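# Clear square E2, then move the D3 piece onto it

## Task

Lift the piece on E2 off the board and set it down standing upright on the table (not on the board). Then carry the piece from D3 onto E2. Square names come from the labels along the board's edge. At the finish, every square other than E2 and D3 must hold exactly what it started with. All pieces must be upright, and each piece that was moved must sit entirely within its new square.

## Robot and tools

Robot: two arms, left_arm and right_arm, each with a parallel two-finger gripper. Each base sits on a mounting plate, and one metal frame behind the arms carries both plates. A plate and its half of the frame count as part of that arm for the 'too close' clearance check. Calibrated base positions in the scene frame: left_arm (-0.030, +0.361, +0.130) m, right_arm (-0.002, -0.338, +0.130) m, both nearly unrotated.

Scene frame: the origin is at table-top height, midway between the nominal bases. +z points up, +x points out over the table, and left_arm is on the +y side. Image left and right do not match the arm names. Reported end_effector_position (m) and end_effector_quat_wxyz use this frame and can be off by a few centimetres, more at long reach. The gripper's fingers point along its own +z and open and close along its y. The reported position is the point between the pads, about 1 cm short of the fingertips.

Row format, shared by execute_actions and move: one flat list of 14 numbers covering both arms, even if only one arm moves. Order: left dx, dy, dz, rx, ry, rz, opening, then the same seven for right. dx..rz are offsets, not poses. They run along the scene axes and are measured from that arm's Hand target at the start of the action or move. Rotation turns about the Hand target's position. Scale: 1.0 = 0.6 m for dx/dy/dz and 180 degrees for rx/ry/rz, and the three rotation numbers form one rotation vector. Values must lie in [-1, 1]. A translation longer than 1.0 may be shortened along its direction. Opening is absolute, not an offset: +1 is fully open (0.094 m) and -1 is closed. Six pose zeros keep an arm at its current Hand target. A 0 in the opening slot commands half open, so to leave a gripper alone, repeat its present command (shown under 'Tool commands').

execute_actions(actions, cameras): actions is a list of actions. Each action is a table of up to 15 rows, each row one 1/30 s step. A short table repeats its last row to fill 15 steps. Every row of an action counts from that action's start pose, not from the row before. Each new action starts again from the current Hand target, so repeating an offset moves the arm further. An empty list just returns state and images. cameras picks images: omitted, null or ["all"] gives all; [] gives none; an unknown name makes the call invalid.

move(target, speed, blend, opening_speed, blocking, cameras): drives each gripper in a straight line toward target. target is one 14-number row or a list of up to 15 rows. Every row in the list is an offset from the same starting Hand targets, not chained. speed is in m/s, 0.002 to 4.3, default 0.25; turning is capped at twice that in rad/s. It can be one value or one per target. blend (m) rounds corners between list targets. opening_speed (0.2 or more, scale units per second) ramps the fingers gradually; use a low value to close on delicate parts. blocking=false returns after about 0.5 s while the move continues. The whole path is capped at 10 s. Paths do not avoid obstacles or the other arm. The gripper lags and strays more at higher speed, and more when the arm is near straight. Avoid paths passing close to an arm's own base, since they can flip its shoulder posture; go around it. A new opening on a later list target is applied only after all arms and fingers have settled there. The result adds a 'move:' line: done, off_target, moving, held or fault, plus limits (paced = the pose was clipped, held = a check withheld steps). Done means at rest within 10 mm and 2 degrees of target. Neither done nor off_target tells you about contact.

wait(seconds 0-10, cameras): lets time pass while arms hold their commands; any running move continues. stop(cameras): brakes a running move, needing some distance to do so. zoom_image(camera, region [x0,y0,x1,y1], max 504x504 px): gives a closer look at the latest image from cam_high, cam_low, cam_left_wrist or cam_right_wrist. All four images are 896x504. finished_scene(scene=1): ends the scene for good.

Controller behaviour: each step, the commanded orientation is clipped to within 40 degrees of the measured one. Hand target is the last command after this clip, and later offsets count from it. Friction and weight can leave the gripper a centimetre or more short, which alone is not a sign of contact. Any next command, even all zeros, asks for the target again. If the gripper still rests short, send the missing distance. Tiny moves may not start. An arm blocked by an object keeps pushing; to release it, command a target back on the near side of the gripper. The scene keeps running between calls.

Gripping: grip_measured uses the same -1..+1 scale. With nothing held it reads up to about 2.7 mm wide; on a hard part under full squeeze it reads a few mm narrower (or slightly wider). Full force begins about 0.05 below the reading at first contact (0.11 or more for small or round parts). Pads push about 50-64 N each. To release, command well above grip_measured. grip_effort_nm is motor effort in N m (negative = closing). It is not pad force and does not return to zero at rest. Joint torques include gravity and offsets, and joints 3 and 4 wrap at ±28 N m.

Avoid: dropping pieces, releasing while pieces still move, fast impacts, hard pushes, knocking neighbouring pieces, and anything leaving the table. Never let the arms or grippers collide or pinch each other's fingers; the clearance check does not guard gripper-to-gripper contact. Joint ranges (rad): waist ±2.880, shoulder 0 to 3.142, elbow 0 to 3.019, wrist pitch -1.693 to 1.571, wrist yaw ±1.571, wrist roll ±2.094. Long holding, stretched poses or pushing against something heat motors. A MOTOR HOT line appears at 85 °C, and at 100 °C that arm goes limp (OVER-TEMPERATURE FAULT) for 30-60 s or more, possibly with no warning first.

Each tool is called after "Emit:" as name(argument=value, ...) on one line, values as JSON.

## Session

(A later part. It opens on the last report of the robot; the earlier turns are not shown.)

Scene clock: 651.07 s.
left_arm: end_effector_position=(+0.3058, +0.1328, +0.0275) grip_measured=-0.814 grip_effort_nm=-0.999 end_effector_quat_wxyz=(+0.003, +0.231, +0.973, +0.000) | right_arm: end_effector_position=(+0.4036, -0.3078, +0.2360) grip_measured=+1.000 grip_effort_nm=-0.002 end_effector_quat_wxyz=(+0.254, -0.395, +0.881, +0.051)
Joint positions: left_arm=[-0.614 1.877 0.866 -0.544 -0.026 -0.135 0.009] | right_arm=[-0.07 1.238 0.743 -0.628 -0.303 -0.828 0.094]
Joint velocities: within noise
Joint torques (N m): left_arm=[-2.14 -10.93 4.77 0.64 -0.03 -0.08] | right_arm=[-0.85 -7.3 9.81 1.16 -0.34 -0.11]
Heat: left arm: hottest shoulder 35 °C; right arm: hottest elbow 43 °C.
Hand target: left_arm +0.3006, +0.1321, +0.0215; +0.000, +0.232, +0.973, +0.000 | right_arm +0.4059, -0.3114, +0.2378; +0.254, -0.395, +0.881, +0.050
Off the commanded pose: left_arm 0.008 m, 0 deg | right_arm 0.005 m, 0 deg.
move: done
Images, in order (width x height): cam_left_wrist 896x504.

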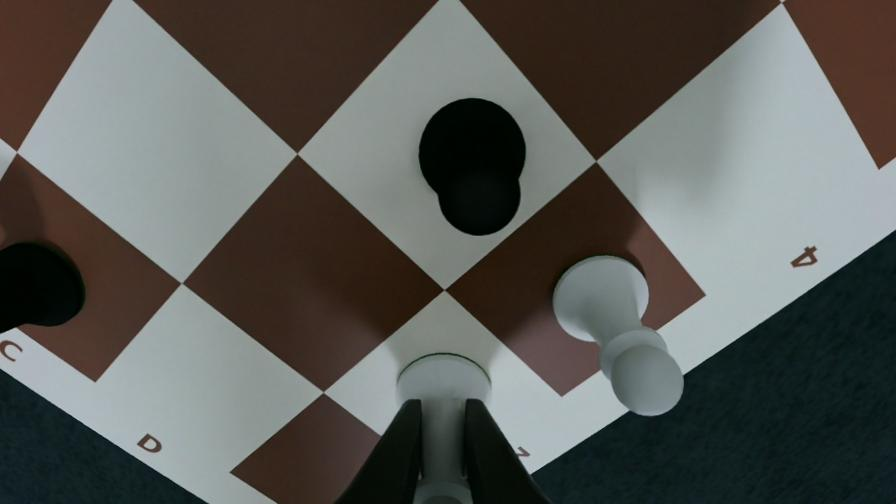

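Emit:
move(target=[[0, 0, 0.05, 0, 0, 0, -0.88, 0, 0, 0, 0, 0, 0, 1.0], [-0.1175, -0.0373, 0.05, 0, 0, 0, -0.88, 0, 0, 0, 0, 0, 0, 1.0], [-0.1175, -0.0373, 0.0092, 0, 0, 0, -0.88, 0, 0, 0, 0, 0, 0, 1.0]], speed=[0.1, 0.15, 0.08], blend=[0.015, 0.015, 0], cameras=["cam_left_wrist", "cam_high", "cam_low"])

Emit:
zoom_image(camera="cam_low", region=[435, 225, 505, 285])

Emit:
zoom_image(camera="cam_high", region=[470, 270, 540, 330])

Scene clock: 688.40 s.
left_arm: end_effector_position=(+0.2351, +0.1051, +0.0371) grip_measured=-0.816 grip_effort_nm=-1.038 end_effector_quat_wxyz=(+0.008, +0.238, +0.971, -0.005) | right_arm: end_effector_position=(+0.4036, -0.3078, +0.2360) grip_measured=+1.000 grip_effort_nm=0.002 end_effector_quat_wxyz=(+0.254, -0.395, +0.881, +0.051)
Joint positions: left_arm=[-0.785 1.792 0.748 -0.503 -0.025 -0.29 0.009] | right_arm=[-0.07 1.238 0.743 -0.628 -0.303 -0.828 0.094]
Joint velocities: within noise
Joint torques (N m): left_arm=[-1.61 -8.53 4.55 0.66 -0.13 -0.14] | right_arm=[-0.85 -7.3 9.83 1.14 -0.34 -0.11]
Heat: left arm: hottest shoulder 35 °C; right arm: hottest elbow 43 °C.
Hand target: left_arm +0.2301, +0.1098, +0.0269; +0.000, +0.232, +0.973, +0.000 | right_arm +0.4059, -0.3114, +0.2378; +0.254, -0.395, +0.881, +0.050
Off the commanded pose: left_arm 0.012 m, 1 deg | right_arm 0.005 m, 0 deg.
move: off_target (left_arm); blend cut to 0.0149 m at target 1, 0.0122 m at target 2
Images, in order (width x height): cam_high 896x504, cam_low 896x504, cam_left_wrist 896x504.

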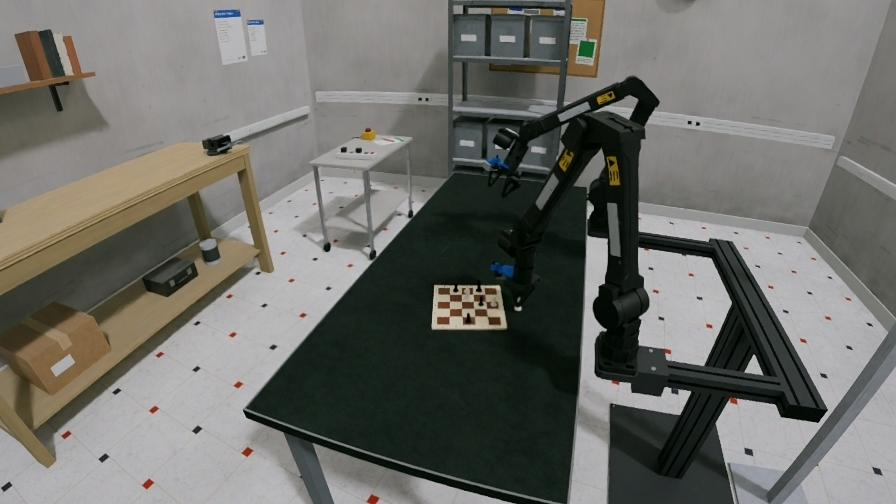

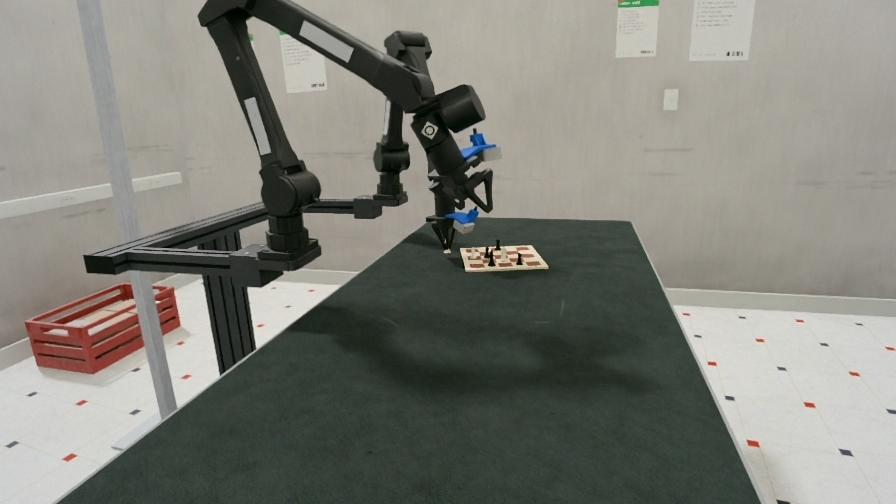

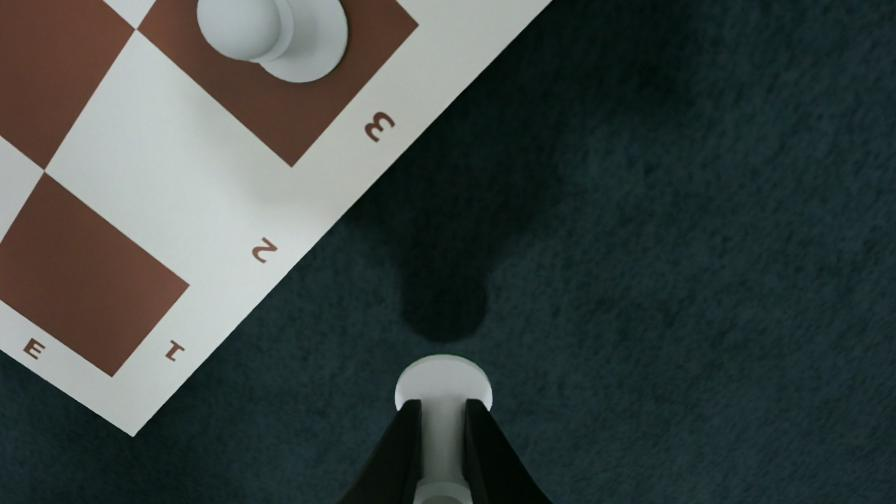

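Scaled by 7.200 from the camera's 896x504 image, which has a finer 1280x720 frame.

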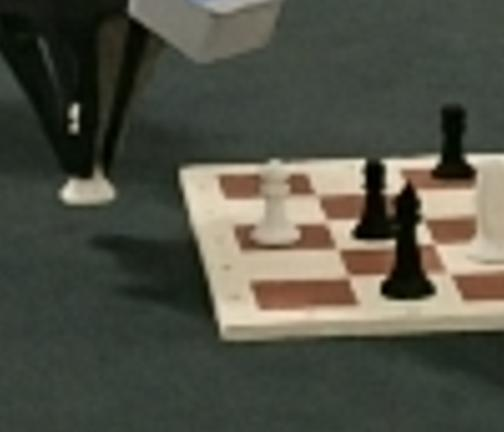

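Scaled by 7.200 from the camera's 896x504 image, which has a finer 1280x720 frame.

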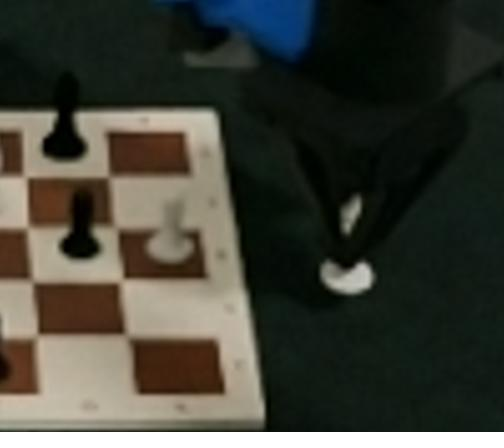

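Emit:
move(target=[0, 0, -0.02, 0, 0, 0, -0.88, 0, 0, 0, 0, 0, 0, 1.0], speed=0.04, cameras=["cam_left_wrist", "cam_low"])

Emit:
zoom_image(camera="cam_low", region=[435, 230, 475, 265])

Scene clock: 699.00 s.
left_arm: end_effector_position=(+0.2355, +0.1042, +0.0255) grip_measured=-0.816 grip_effort_nm=-1.038 end_effector_quat_wxyz=(+0.009, +0.238, +0.971, -0.005) | right_arm: end_effector_position=(+0.4036, -0.3078, +0.2360) grip_measured=+1.000 grip_effort_nm=-0.007 end_effector_quat_wxyz=(+0.254, -0.395, +0.881, +0.051)
Joint positions: left_arm=[-0.785 1.826 0.748 -0.468 -0.025 -0.291 0.009] | right_arm=[-0.07 1.238 0.743 -0.628 -0.303 -0.828 0.094]
Joint velocities: within noise
Joint torques (N m): left_arm=[-1.55 -8.64 4.16 0.73 -0.13 -0.13] | right_arm=[-0.91 -7.3 9.81 1.16 -0.33 -0.11]
Heat: left arm: hottest shoulder 35 °C; right arm: hottest elbow 43 °C.
Hand target: left_arm +0.2301, +0.1098, +0.0149; +0.000, +0.232, +0.973, +0.000 | right_arm +0.4059, -0.3114, +0.2378; +0.254, -0.395, +0.881, +0.050
Off the commanded pose: left_arm 0.013 m, 1 deg | right_arm 0.005 m, 0 deg.
move: off_target (left_arm)
Images, in order (width x height): cam_low 896x504, cam_left_wrist 896x504.

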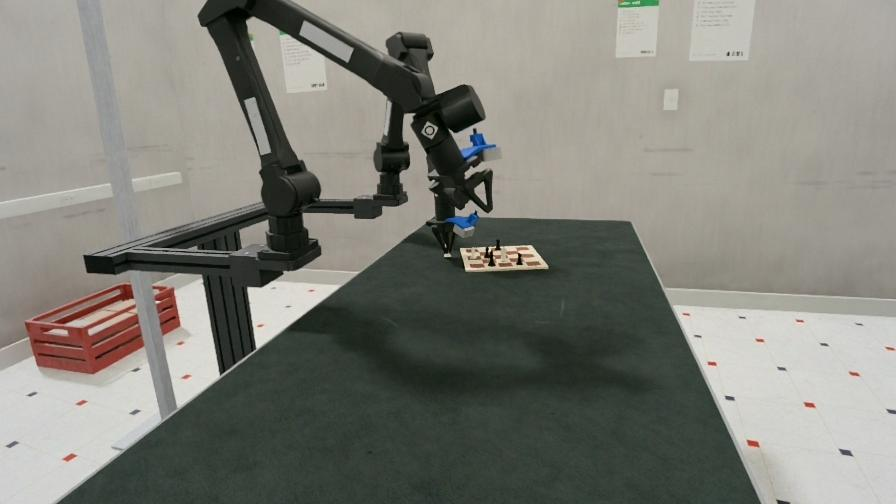

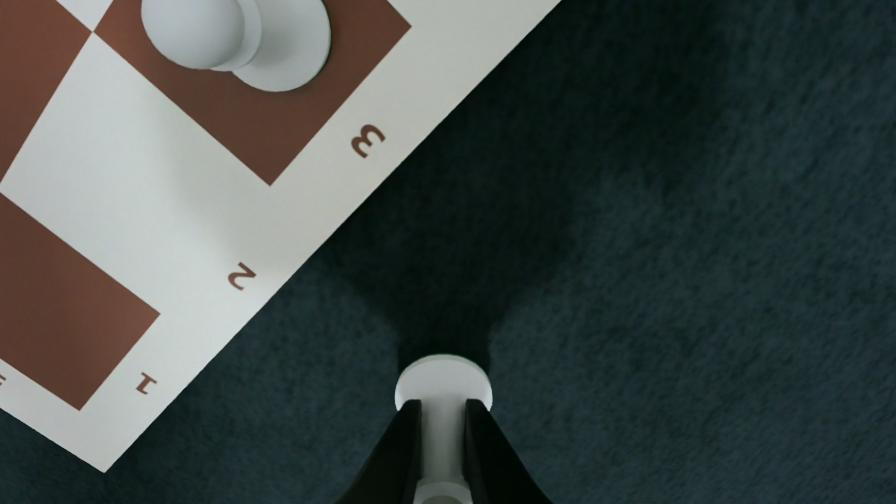

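Scaled by 12.600 from the camera's 896x504 image, which has a finer 1280x720 frame.

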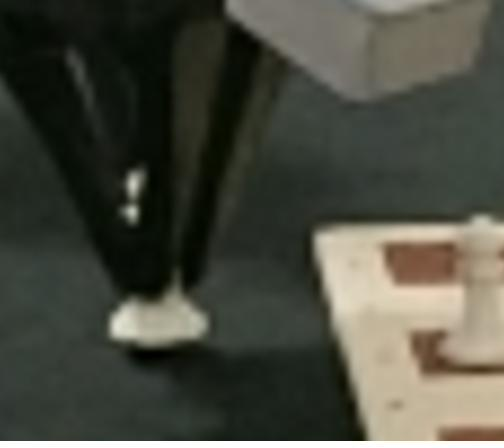

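Emit:
zoom_image(camera="cam_left_wrist", region=[370, 300, 520, 430])

Scaled by 3.360 from the camera's 896x504 image, which has a finer 1280x720 frame.

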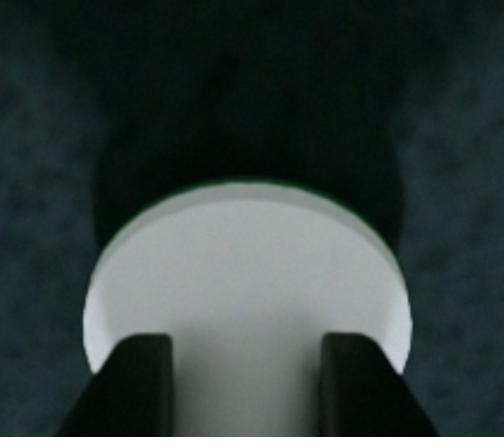

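Emit:
move(target=[0, 0, -0.0067, 0, 0, 0, -0.88, 0, 0, 0, 0, 0, 0, 1.0], speed=0.03, cameras=["cam_left_wrist"])

Emit:
zoom_image(camera="cam_left_wrist", region=[370, 300, 520, 430])

Scene clock: 715.83 s.
left_arm: end_effector_position=(+0.2359, +0.1038, +0.0223) grip_measured=-0.816 grip_effort_nm=-1.038 end_effector_quat_wxyz=(+0.010, +0.238, +0.971, -0.006) | right_arm: end_effector_position=(+0.4036, -0.3078, +0.2360) grip_measured=+1.000 grip_effort_nm=-0.007 end_effector_quat_wxyz=(+0.254, -0.395, +0.881, +0.051)
Joint positions: left_arm=[-0.785 1.835 0.748 -0.457 -0.025 -0.291 0.009] | right_arm=[-0.07 1.238 0.743 -0.628 -0.303 -0.828 0.094]
Joint velocities: within noise
Joint torques (N m): left_arm=[-1.55 -8.53 4.11 0.65 -0.13 -0.13] | right_arm=[-0.85 -7.24 9.81 1.14 -0.34 -0.11]
Heat: left arm: hottest shoulder 35 °C; right arm: hottest elbow 43 °C.
Hand target: left_arm +0.2302, +0.1097, +0.0110; +0.000, +0.232, +0.973, +0.000 | right_arm +0.4059, -0.3114, +0.2378; +0.254, -0.395, +0.881, +0.050
Off the commanded pose: left_arm 0.014 m, 1 deg | right_arm 0.005 m, 0 deg.
move: off_target (left_arm)
Images, in order (width x height): cam_left_wrist 896x504.

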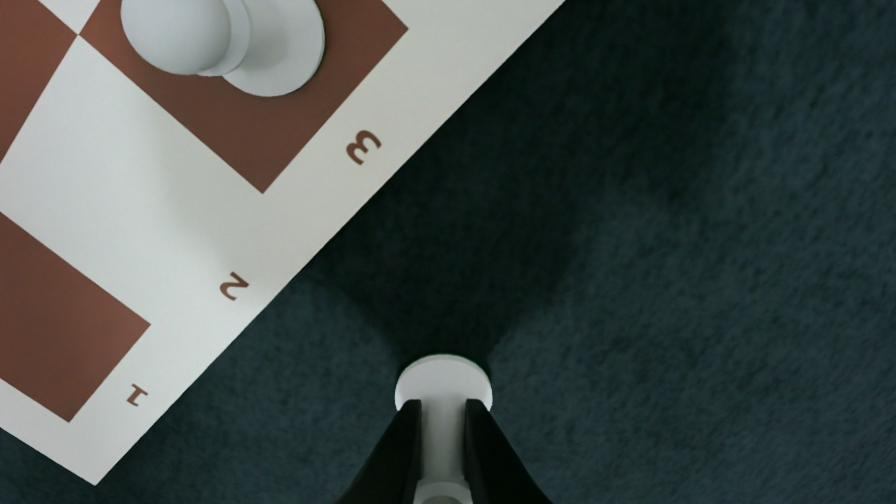

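Scaled by 3.360 from the camera's 896x504 image, which has a finer 1280x720 frame.

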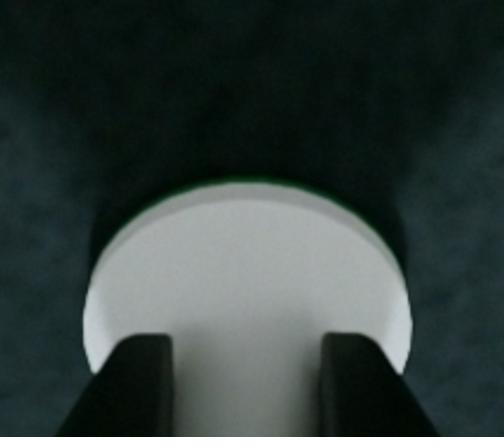

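Emit:
move(target=[0, 0, -0.005, 0, 0, 0, -0.88, 0, 0, 0, 0, 0, 0, 1.0], speed=0.03, cameras=["cam_left_wrist"])

Emit:
zoom_image(camera="cam_left_wrist", region=[370, 300, 520, 430])

Scene clock: 753.57 s.
left_arm: end_effector_position=(+0.2362, +0.1034, +0.0207) grip_measured=-0.816 grip_effort_nm=-1.038 end_effector_quat_wxyz=(+0.010, +0.238, +0.971, -0.006) | right_arm: end_effector_position=(+0.4036, -0.3078, +0.2360) grip_measured=+1.000 grip_effort_nm=-0.012 end_effector_quat_wxyz=(+0.254, -0.395, +0.881, +0.051)
Joint positions: left_arm=[-0.785 1.84 0.748 -0.45 -0.025 -0.291 0.009] | right_arm=[-0.07 1.238 0.743 -0.628 -0.303 -0.828 0.094]
Joint velocities: within noise
Joint torques (N m): left_arm=[-1.55 -8.29 4.04 0.77 -0.13 -0.13] | right_arm=[-0.85 -7.24 9.83 1.14 -0.34 -0.11]
Heat: left arm: hottest shoulder 35 °C; right arm: hottest elbow 43 °C.
Hand target: left_arm +0.2301, +0.1098, +0.0080; +0.000, +0.232, +0.973, +0.000 | right_arm +0.4059, -0.3114, +0.2378; +0.254, -0.395, +0.881, +0.050
Off the commanded pose: left_arm 0.015 m, 2 deg | right_arm 0.005 m, 0 deg.
move: off_target (left_arm)
Images, in order (width x height): cam_left_wrist 896x504.

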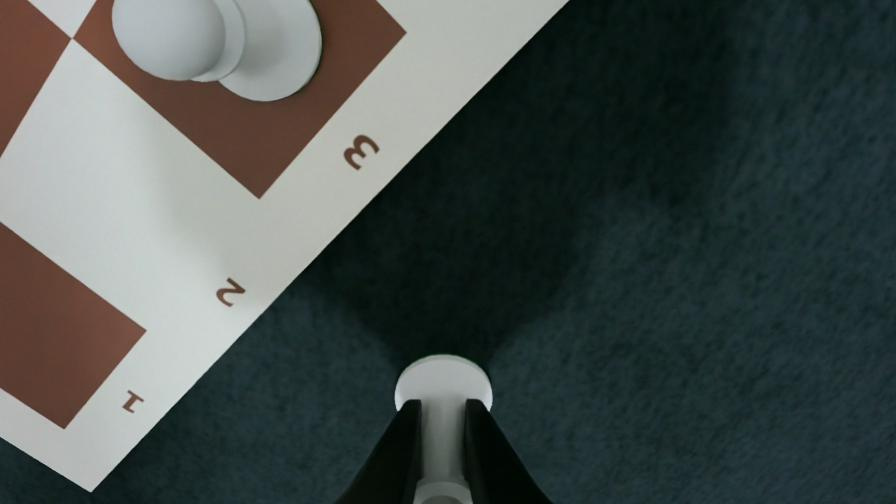

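Scaled by 3.360 from the camera's 896x504 image, which has a finer 1280x720 frame.

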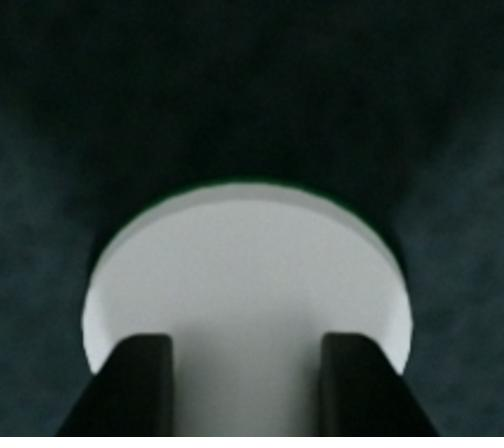

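Emit:
move(target=[0, 0, -0.005, 0, 0, 0, -0.88, 0, 0, 0, 0, 0, 0, 1.0], speed=0.03, cameras=["cam_left_wrist", "cam_low"])

Emit:
zoom_image(camera="cam_left_wrist", region=[370, 300, 520, 430])

Emit:
zoom_image(camera="cam_low", region=[435, 230, 475, 265])

Scene clock: 781.00 s.
left_arm: end_effector_position=(+0.2366, +0.1030, +0.0206) grip_measured=-0.816 grip_effort_nm=-1.033 end_effector_quat_wxyz=(+0.011, +0.238, +0.971, -0.007) | right_arm: end_effector_position=(+0.4036, -0.3078, +0.2360) grip_measured=+1.000 grip_effort_nm=0.007 end_effector_quat_wxyz=(+0.254, -0.395, +0.881, +0.051)
Joint positions: left_arm=[-0.785 1.84 0.748 -0.447 -0.025 -0.291 0.009] | right_arm=[-0.07 1.238 0.743 -0.628 -0.303 -0.828 0.094]
Joint velocities: within noise
Joint torques (N m): left_arm=[-1.49 -7.77 4.03 1.01 -0.13 -0.13] | right_arm=[-0.91 -7.3 9.83 1.14 -0.34 -0.11]
Heat: left arm: hottest shoulder 34 °C; right arm: hottest elbow 44 °C.
Hand target: left_arm +0.2301, +0.1098, +0.0049; +0.000, +0.232, +0.973, +0.000 | right_arm +0.4059, -0.3114, +0.2378; +0.254, -0.395, +0.881, +0.050
Off the commanded pose: left_arm 0.018 m, 2 deg | right_arm 0.005 m, 0 deg.
move: off_target (left_arm)
Images, in order (width x height): cam_low 896x504, cam_left_wrist 896x504.

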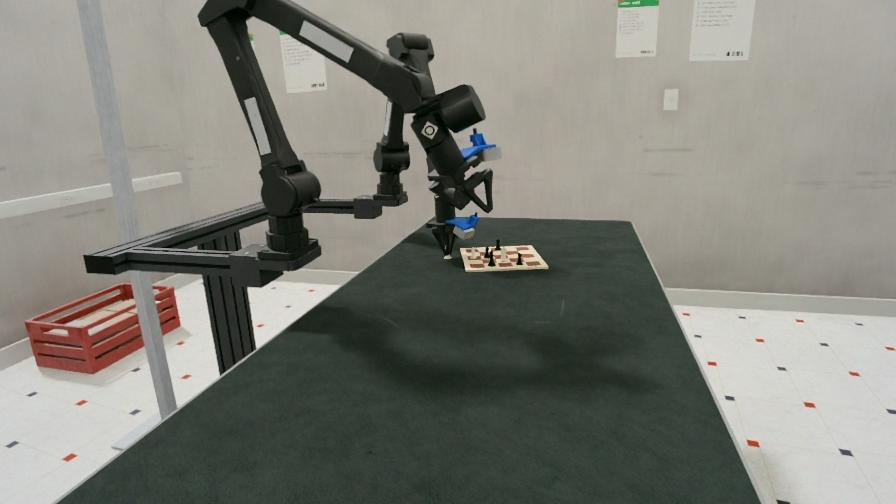

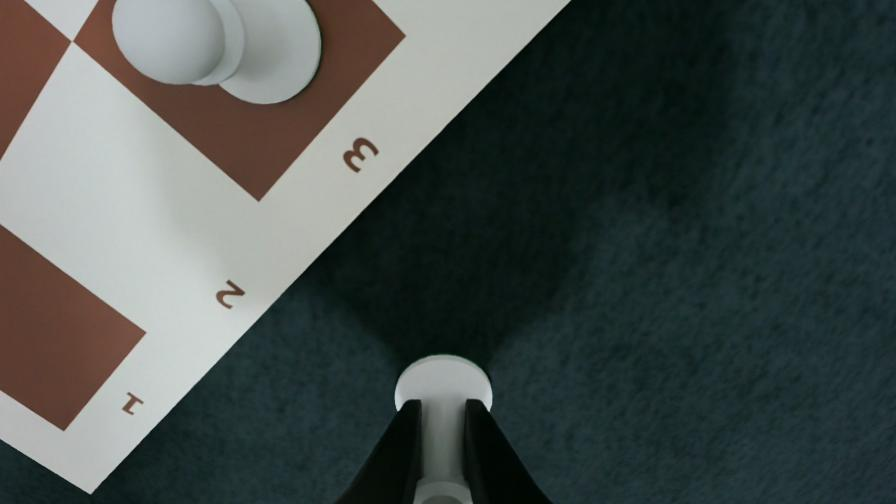

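Scaled by 3.360 from the camera's 896x504 image, which has a finer 1280x720 frame.

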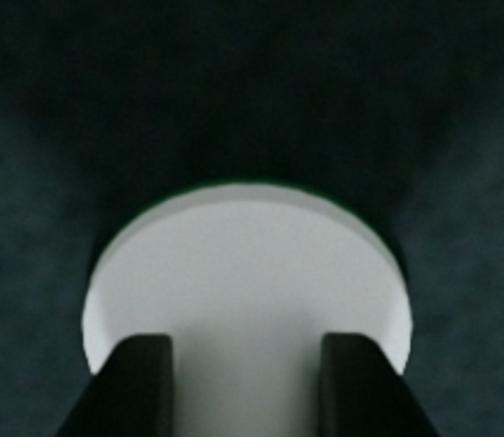

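Scaled by 12.600 from the camera's 896x504 image, which has a finer 1280x720 frame.

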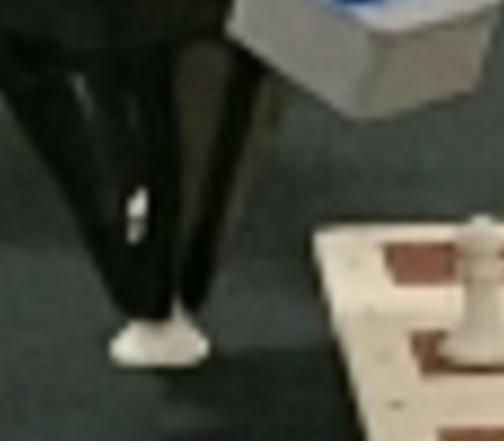

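Emit:
move(target=[[0.003, -0.003, 0.0083, 0, 0, 0, -0.88, 0, 0, 0, 0, 0, 0, 1.0], [0.003, -0.003, 0.0083, 0, 0, 0, -0.3, 0, 0, 0, 0, 0, 0, 1.0], [0.005, -0.005, 0.1335, 0, 0, 0, -0.3, 0, 0, 0, 0, 0, 0, 1.0], [0.215, -0.0033, 0.1252, 0, 0, 0, -0.3, 0, 0, 0, 0, 0, 0, 1.0]], speed=[0.03, 0.03, 0.12, 0.25], blend=[0, 0, 0.02, 0], opening_speed=0.8, cameras=["cam_left_wrist", "cam_high", "cam_low"])

Emit:
zoom_image(camera="cam_low", region=[435, 225, 505, 285])

Scene clock: 818.03 s.
left_arm: end_effector_position=(+0.3534, +0.1126, +0.0833) grip_measured=-0.302 grip_effort_nm=0.110 end_effector_quat_wxyz=(+0.005, +0.225, +0.974, -0.001) | right_arm: end_effector_position=(+0.4036, -0.3078, +0.2360) grip_measured=+1.000 grip_effort_nm=-0.002 end_effector_quat_wxyz=(+0.254, -0.395, +0.881, +0.051)
Joint positions: left_arm=[-0.594 1.837 1.036 -0.751 -0.025 -0.127 0.033] | right_arm=[-0.07 1.238 0.743 -0.628 -0.303 -0.828 0.094]
Joint velocities: within noise
Joint torques (N m): left_arm=[-1.85 -11.16 9.61 -0.42 -0.07 0.11] | right_arm=[-0.85 -7.3 9.83 1.16 -0.34 -0.11]
Heat: left arm: hottest shoulder 34 °C; right arm: hottest elbow 44 °C.
Hand target: left_arm +0.3591, +0.1077, +0.0801; +0.000, +0.232, +0.973, +0.000 | right_arm +0.4059, -0.3114, +0.2378; +0.254, -0.395, +0.881, +0.050
Off the commanded pose: left_arm 0.008 m, 1 deg | right_arm 0.005 m, 0 deg.
move: done; target 2's new opening was sent with left_arm's hand 0.013 m and 2 deg from that target
Images, in order (width x height): cam_high 896x504, cam_low 896x504, cam_left_wrist 896x504.

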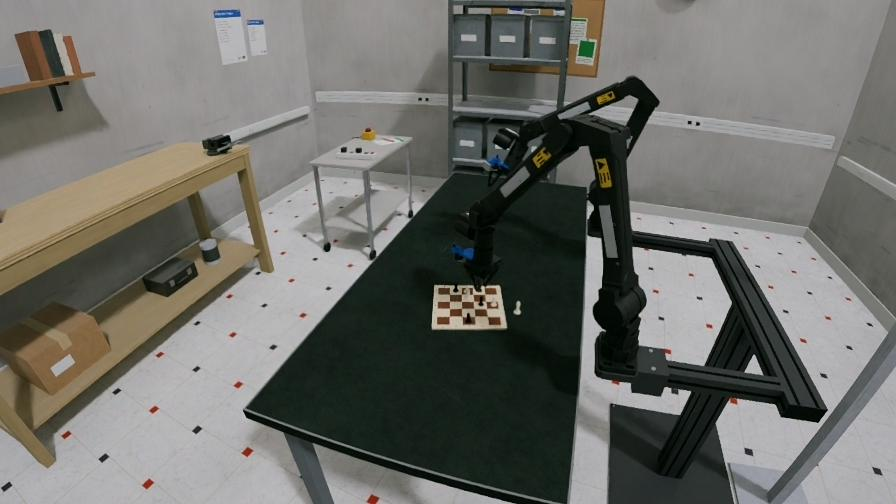

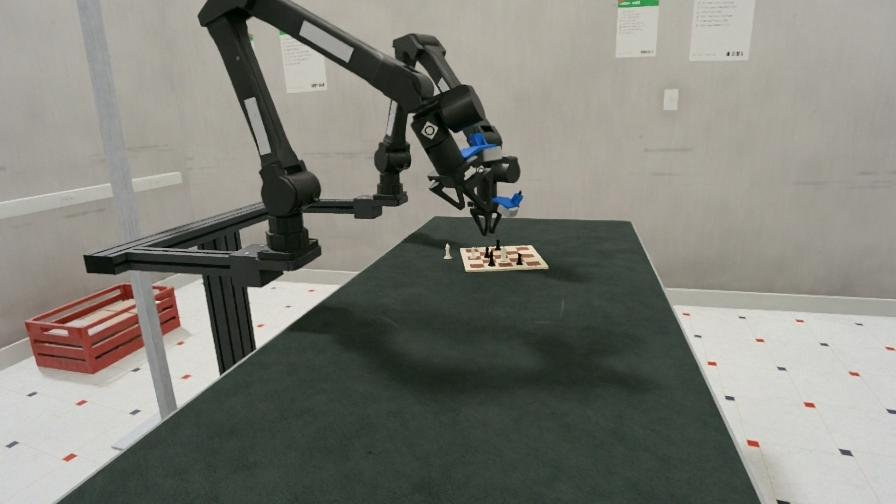

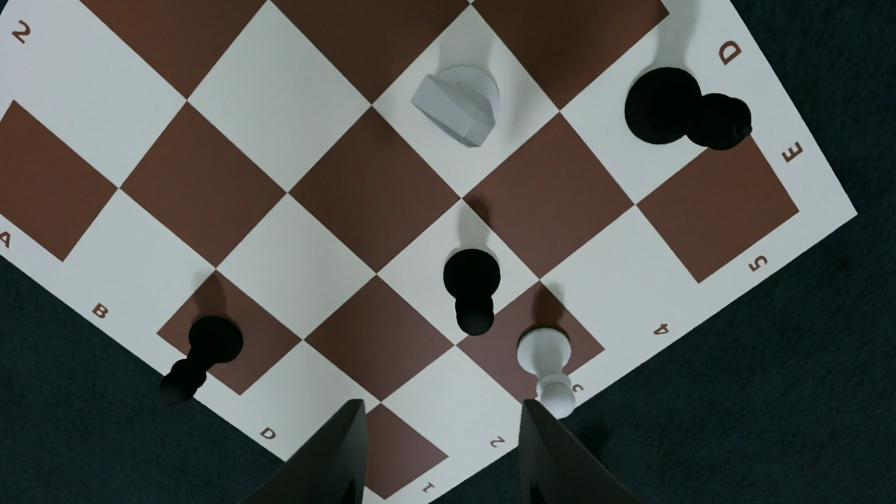

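Scaled by 7.200 from the camera's 896x504 image, which has a finer 1280x720 frame.

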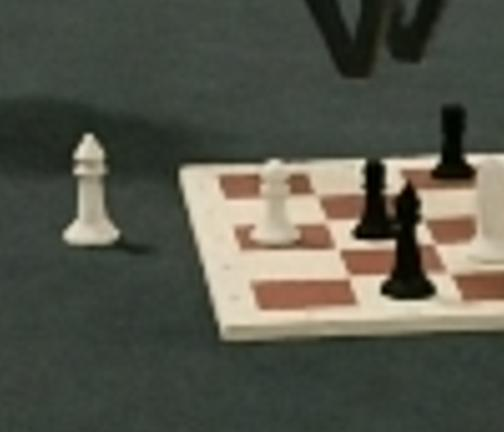

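Emit:
move(target=[-0.0058, -0.0163, -0.0952, 0, 0, 0, -0.3, 0, 0, 0, 0, 0, 0, 1.0], speed=0.1, cameras=["cam_left_wrist", "cam_high", "cam_low"])

Emit:
zoom_image(camera="cam_low", region=[470, 225, 510, 265])

Emit:
zoom_image(camera="cam_high", region=[465, 280, 505, 320])

Scene clock: 897.03 s.
left_arm: end_effector_position=(+0.3497, +0.1070, +0.0285) grip_measured=-0.302 grip_effort_nm=0.105 end_effector_quat_wxyz=(-0.005, +0.231, +0.973, +0.003) | right_arm: end_effector_position=(+0.4036, -0.3078, +0.2360) grip_measured=+1.000 grip_effort_nm=-0.002 end_effector_quat_wxyz=(+0.254, -0.395, +0.881, +0.051)
Joint positions: left_arm=[-0.606 1.963 1.036 -0.646 -0.025 -0.126 0.033] | right_arm=[-0.07 1.238 0.743 -0.628 -0.303 -0.828 0.094]
Joint velocities: within noise
Joint torques (N m): left_arm=[-2.32 -11.87 8.02 0.61 -0.07 -0.09] | right_arm=[-0.85 -7.24 9.83 1.16 -0.34 -0.11]
Heat: left arm: hottest shoulder 35 °C; right arm: hottest elbow 44 °C.
Hand target: left_arm +0.3555, +0.0980, +0.0229; +0.000, +0.232, +0.973, +0.000 | right_arm +0.4059, -0.3114, +0.2378; +0.254, -0.395, +0.881, +0.050
Off the commanded pose: left_arm 0.012 m, 1 deg | right_arm 0.005 m, 0 deg.
move: off_target (left_arm)
Images, in order (width x height): cam_high 896x504, cam_low 896x504, cam_left_wrist 896x504.

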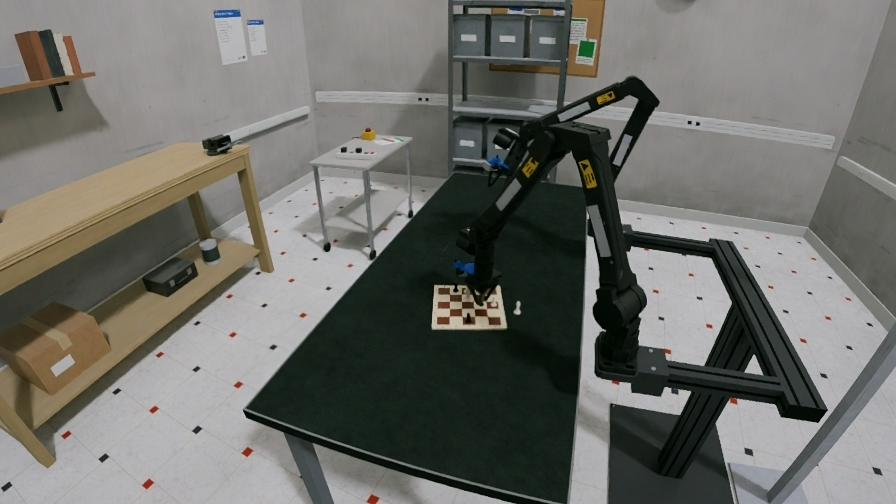

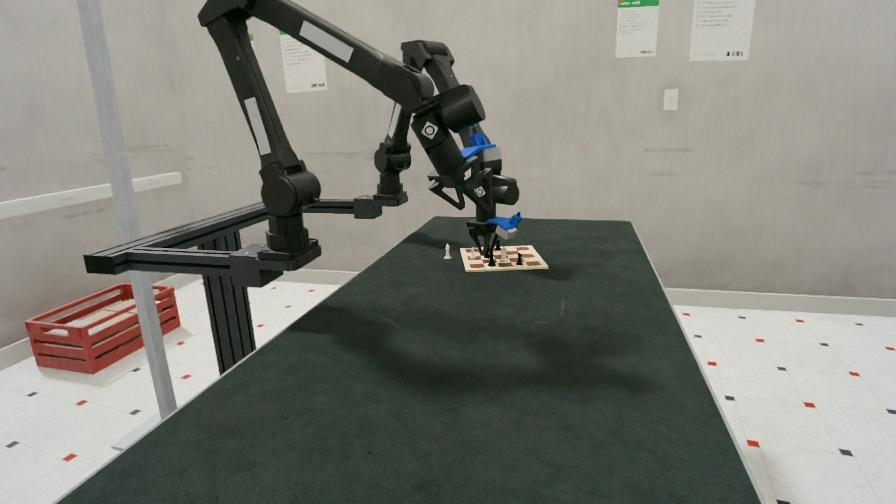

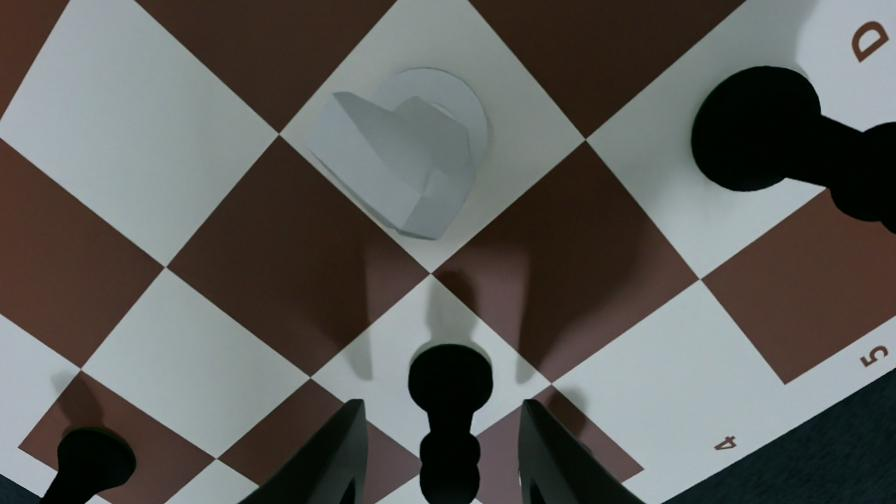

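Scaled by 12.600 from the camera's 896x504 image, which has a finer 1280x720 frame.

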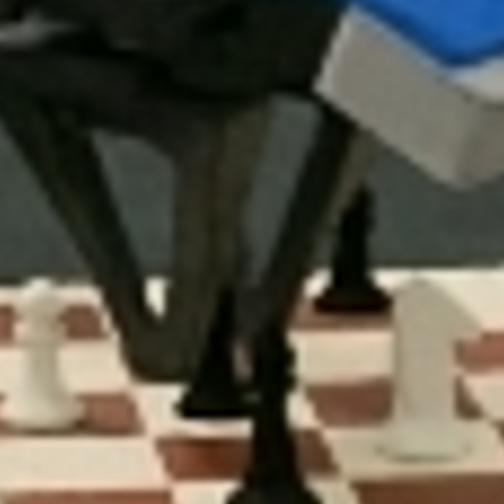

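Scaled by 12.600 from the camera's 896x504 image, which has a finer 1280x720 frame.

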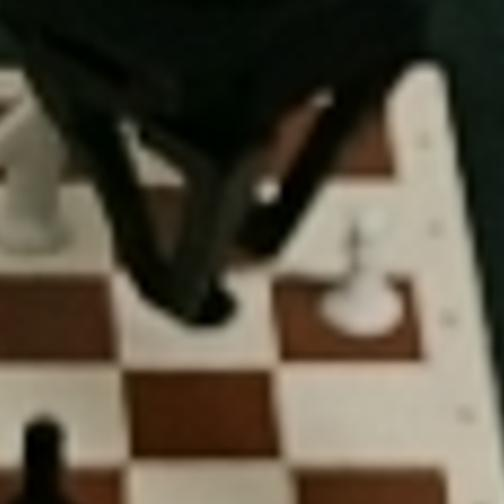

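Emit:
move(target=[0.0065, -0.0065, 0.001, 0, 0, 0, -0.3, 0, 0, 0, 0, 0, 0, 1.0], speed=0.03, cameras=["cam_left_wrist", "cam_low"])

Emit:
zoom_image(camera="cam_left_wrist", region=[300, 330, 590, 504])

Scene clock: 922.50 s.
left_arm: end_effector_position=(+0.3531, +0.1048, +0.0301) grip_measured=-0.302 grip_effort_nm=0.105 end_effector_quat_wxyz=(-0.002, +0.231, +0.973, +0.001) | right_arm: end_effector_position=(+0.4036, -0.3078, +0.2360) grip_measured=+1.000 grip_effort_nm=0.002 end_effector_quat_wxyz=(+0.254, -0.395, +0.881, +0.051)
Joint positions: left_arm=[-0.606 1.963 1.043 -0.646 -0.025 -0.126 0.033] | right_arm=[-0.07 1.238 0.743 -0.628 -0.303 -0.828 0.094]
Joint velocities: within noise
Joint torques (N m): left_arm=[-2.49 -11.4 8.94 0.23 -0.07 -0.11] | right_arm=[-0.85 -7.24 9.83 1.14 -0.34 -0.11]
Heat: left arm: hottest shoulder 36 °C; right arm: hottest elbow 44 °C.
Hand target: left_arm +0.3595, +0.0942, +0.0235; +0.000, +0.232, +0.973, +0.000 | right_arm +0.4059, -0.3114, +0.2378; +0.254, -0.395, +0.881, +0.050
Off the commanded pose: left_arm 0.014 m, 0 deg | right_arm 0.005 m, 0 deg.
move: off_target (left_arm)
Images, in order (width x height): cam_low 896x504, cam_left_wrist 896x504.

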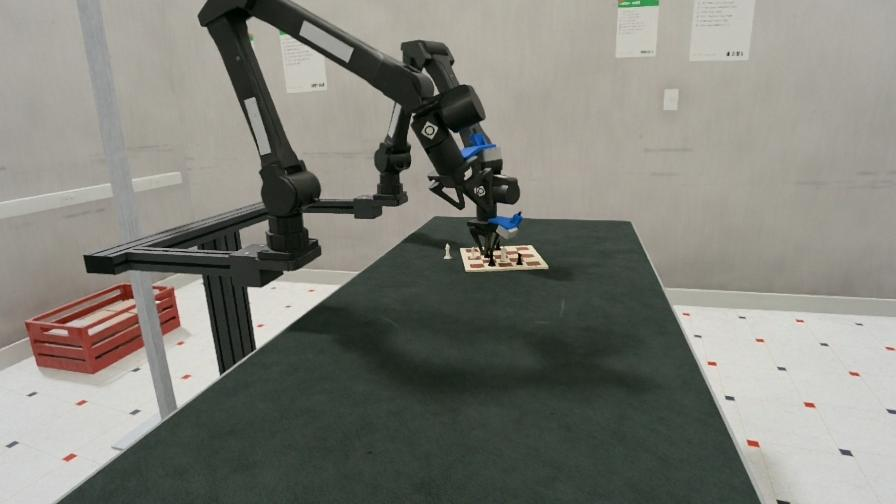

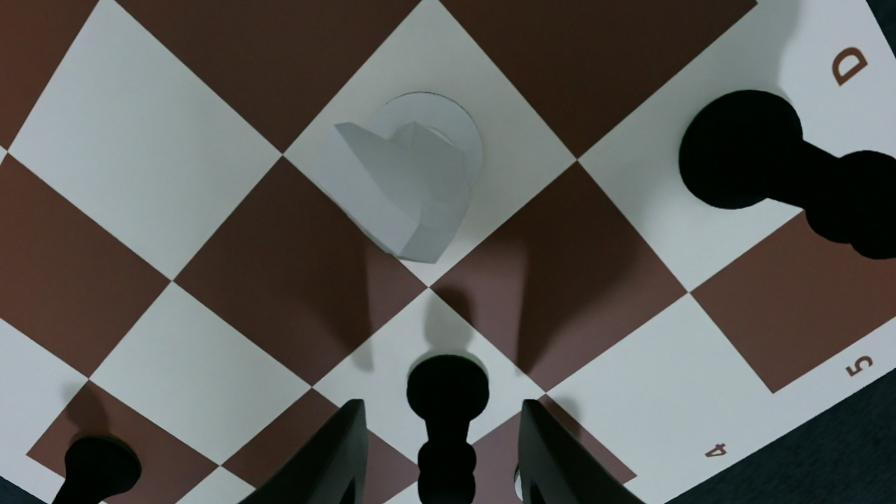

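Scaled by 1.738 from the camera's 896x504 image, which has a finer 1280x720 frame.

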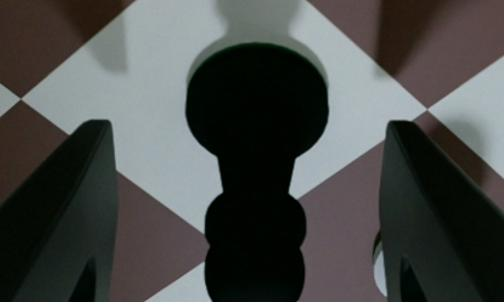

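Emit:
move(target=[0, 0, 0, 0, 0, 0, -0.94, 0, 0, 0, 0, 0, 0, 1.0], opening_speed=0.6, cameras=["cam_left_wrist"])

Scene clock: 942.47 s.
left_arm: end_effector_position=(+0.3530, +0.1047, +0.0301) grip_measured=-0.808 grip_effort_nm=-1.013 end_effector_quat_wxyz=(-0.002, +0.231, +0.973, +0.001) | right_arm: end_effector_position=(+0.4036, -0.3078, +0.2360) grip_measured=+1.000 grip_effort_nm=-0.007 end_effector_quat_wxyz=(+0.254, -0.395, +0.881, +0.051)
Joint positions: left_arm=[-0.606 1.963 1.043 -0.646 -0.025 -0.126 0.009] | right_arm=[-0.07 1.238 0.743 -0.628 -0.303 -0.828 0.094]
Joint velocities: within noise
Joint torques (N m): left_arm=[-2.43 -11.4 8.94 0.23 -0.08 -0.11] | right_arm=[-0.91 -7.3 9.83 1.16 -0.34 -0.11]
Heat: left arm: hottest shoulder 36 °C; right arm: hottest elbow 44 °C.
Hand target: left_arm +0.3594, +0.0941, +0.0235; +0.000, +0.232, +0.973, +0.000 | right_arm +0.4059, -0.3114, +0.2378; +0.254, -0.395, +0.881, +0.050
Off the commanded pose: left_arm 0.014 m, 0 deg | right_arm 0.005 m, 0 deg.
move: off_target (left_arm)
Images, in order (width x height): cam_left_wrist 896x504.

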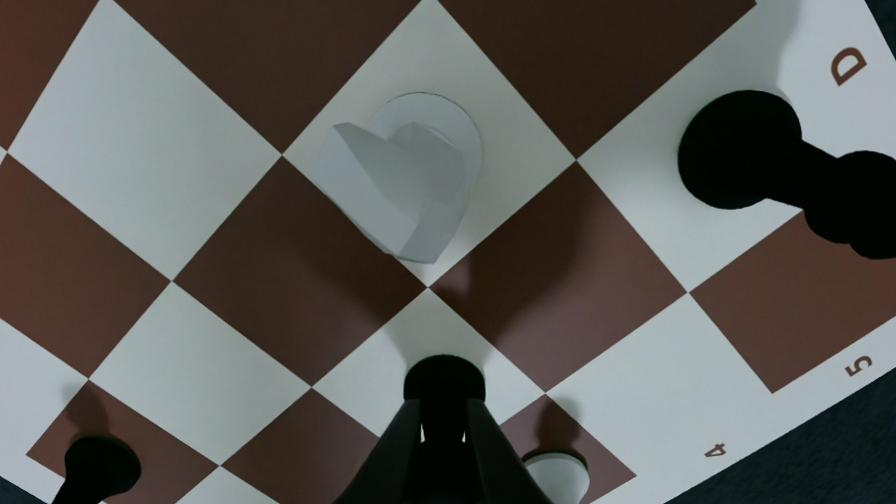

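Emit:
move(target=[[0, 0, 0.0667, 0, 0, 0, -0.94, 0, 0, 0, 0, 0, 0, 1.0], [-0.1003, 0.063, 0.0667, 0, 0, 0, -0.94, 0, 0, 0, 0, 0, 0, 1.0], [-0.1003, 0.063, 0.0075, 0, 0, 0, -0.94, 0, 0, 0, 0, 0, 0, 1.0]], speed=[0.1, 0.15, 0.08], blend=[0.012, 0.012, 0], cameras=["cam_left_wrist", "cam_high", "cam_low"])

Emit:
zoom_image(camera="cam_low", region=[435, 225, 505, 285])

Scene clock: 989.90 s.
left_arm: end_effector_position=(+0.3064, +0.1316, +0.0385) grip_measured=-0.810 grip_effort_nm=-1.038 end_effector_quat_wxyz=(+0.008, +0.233, +0.972, -0.003) | right_arm: end_effector_position=(+0.4036, -0.3078, +0.2360) grip_measured=+1.000 grip_effort_nm=-0.012 end_effector_quat_wxyz=(+0.254, -0.395, +0.881, +0.051)
Joint positions: left_arm=[-0.616 1.847 0.863 -0.561 -0.025 -0.131 0.009] | right_arm=[-0.07 1.238 0.743 -0.628 -0.303 -0.828 0.094]
Joint velocities: within noise
Joint torques (N m): left_arm=[-2.2 -9.99 5.01 0.65 -0.09 -0.14] | right_arm=[-0.91 -7.24 9.83 1.14 -0.34 -0.11]
Heat: left arm: hottest shoulder 36 °C; right arm: hottest elbow 44 °C.
Hand target: left_arm +0.2993, +0.1318, +0.0280; +0.000, +0.232, +0.973, +0.000 | right_arm +0.4059, -0.3114, +0.2378; +0.254, -0.395, +0.881, +0.050
Off the commanded pose: left_arm 0.013 m, 1 deg | right_arm 0.005 m, 0 deg.
move: off_target (left_arm)
Images, in order (width x height): cam_high 896x504, cam_low 896x504, cam_left_wrist 896x504.

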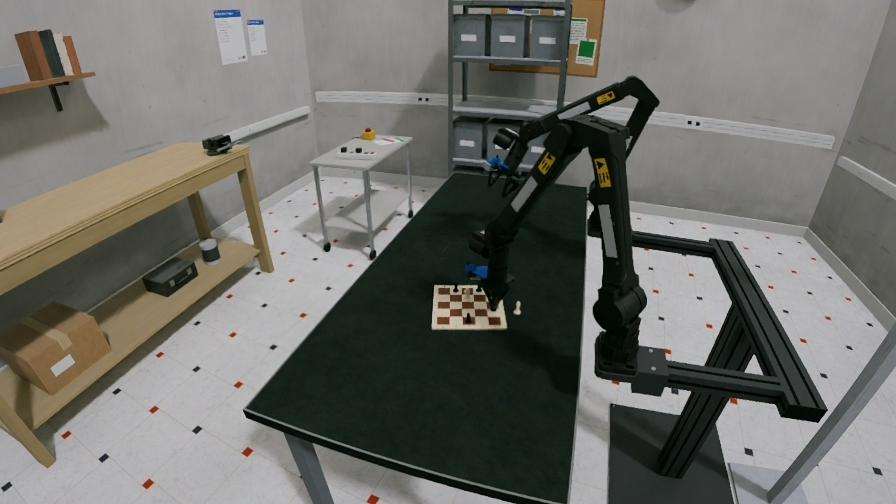

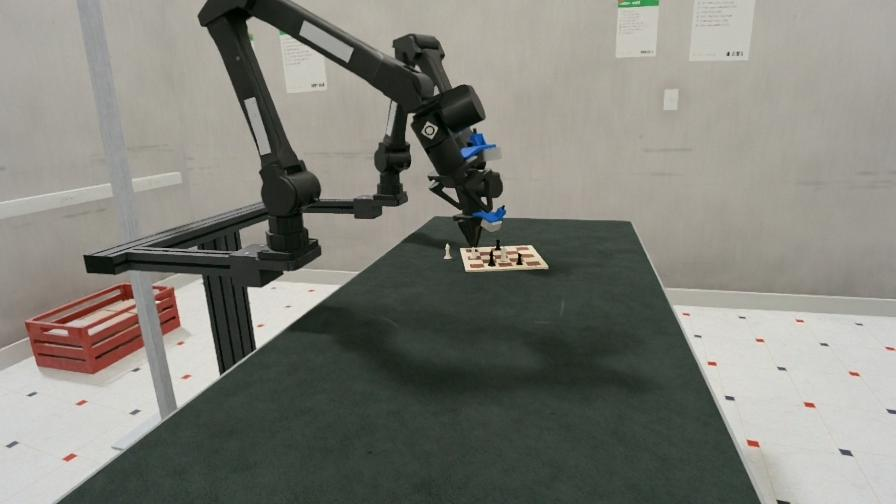

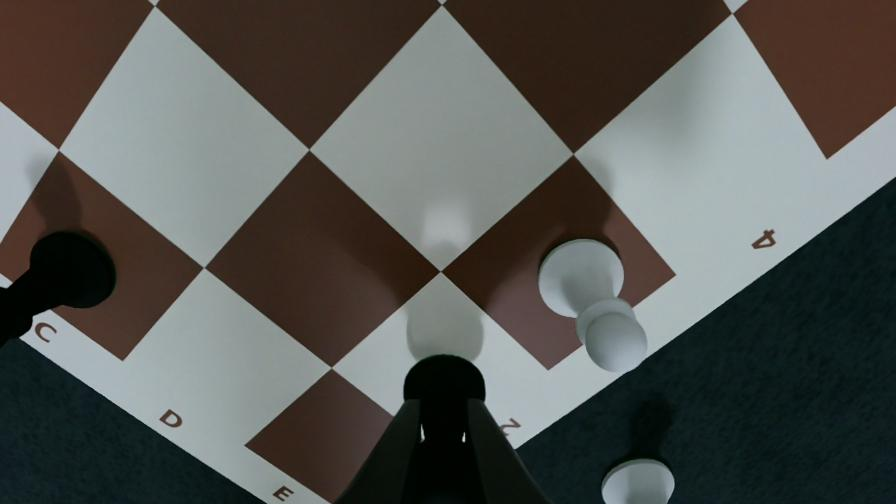

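Scaled by 7.200 from the camera's 896x504 image, which has a finer 1280x720 frame.

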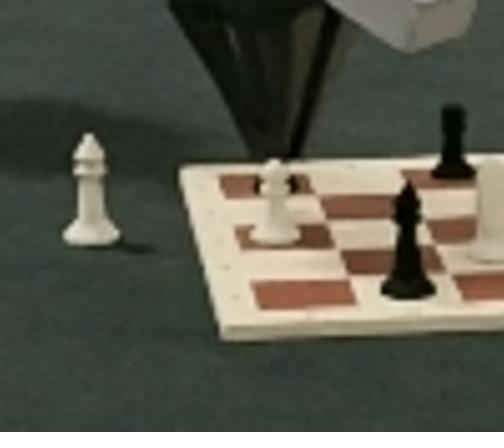

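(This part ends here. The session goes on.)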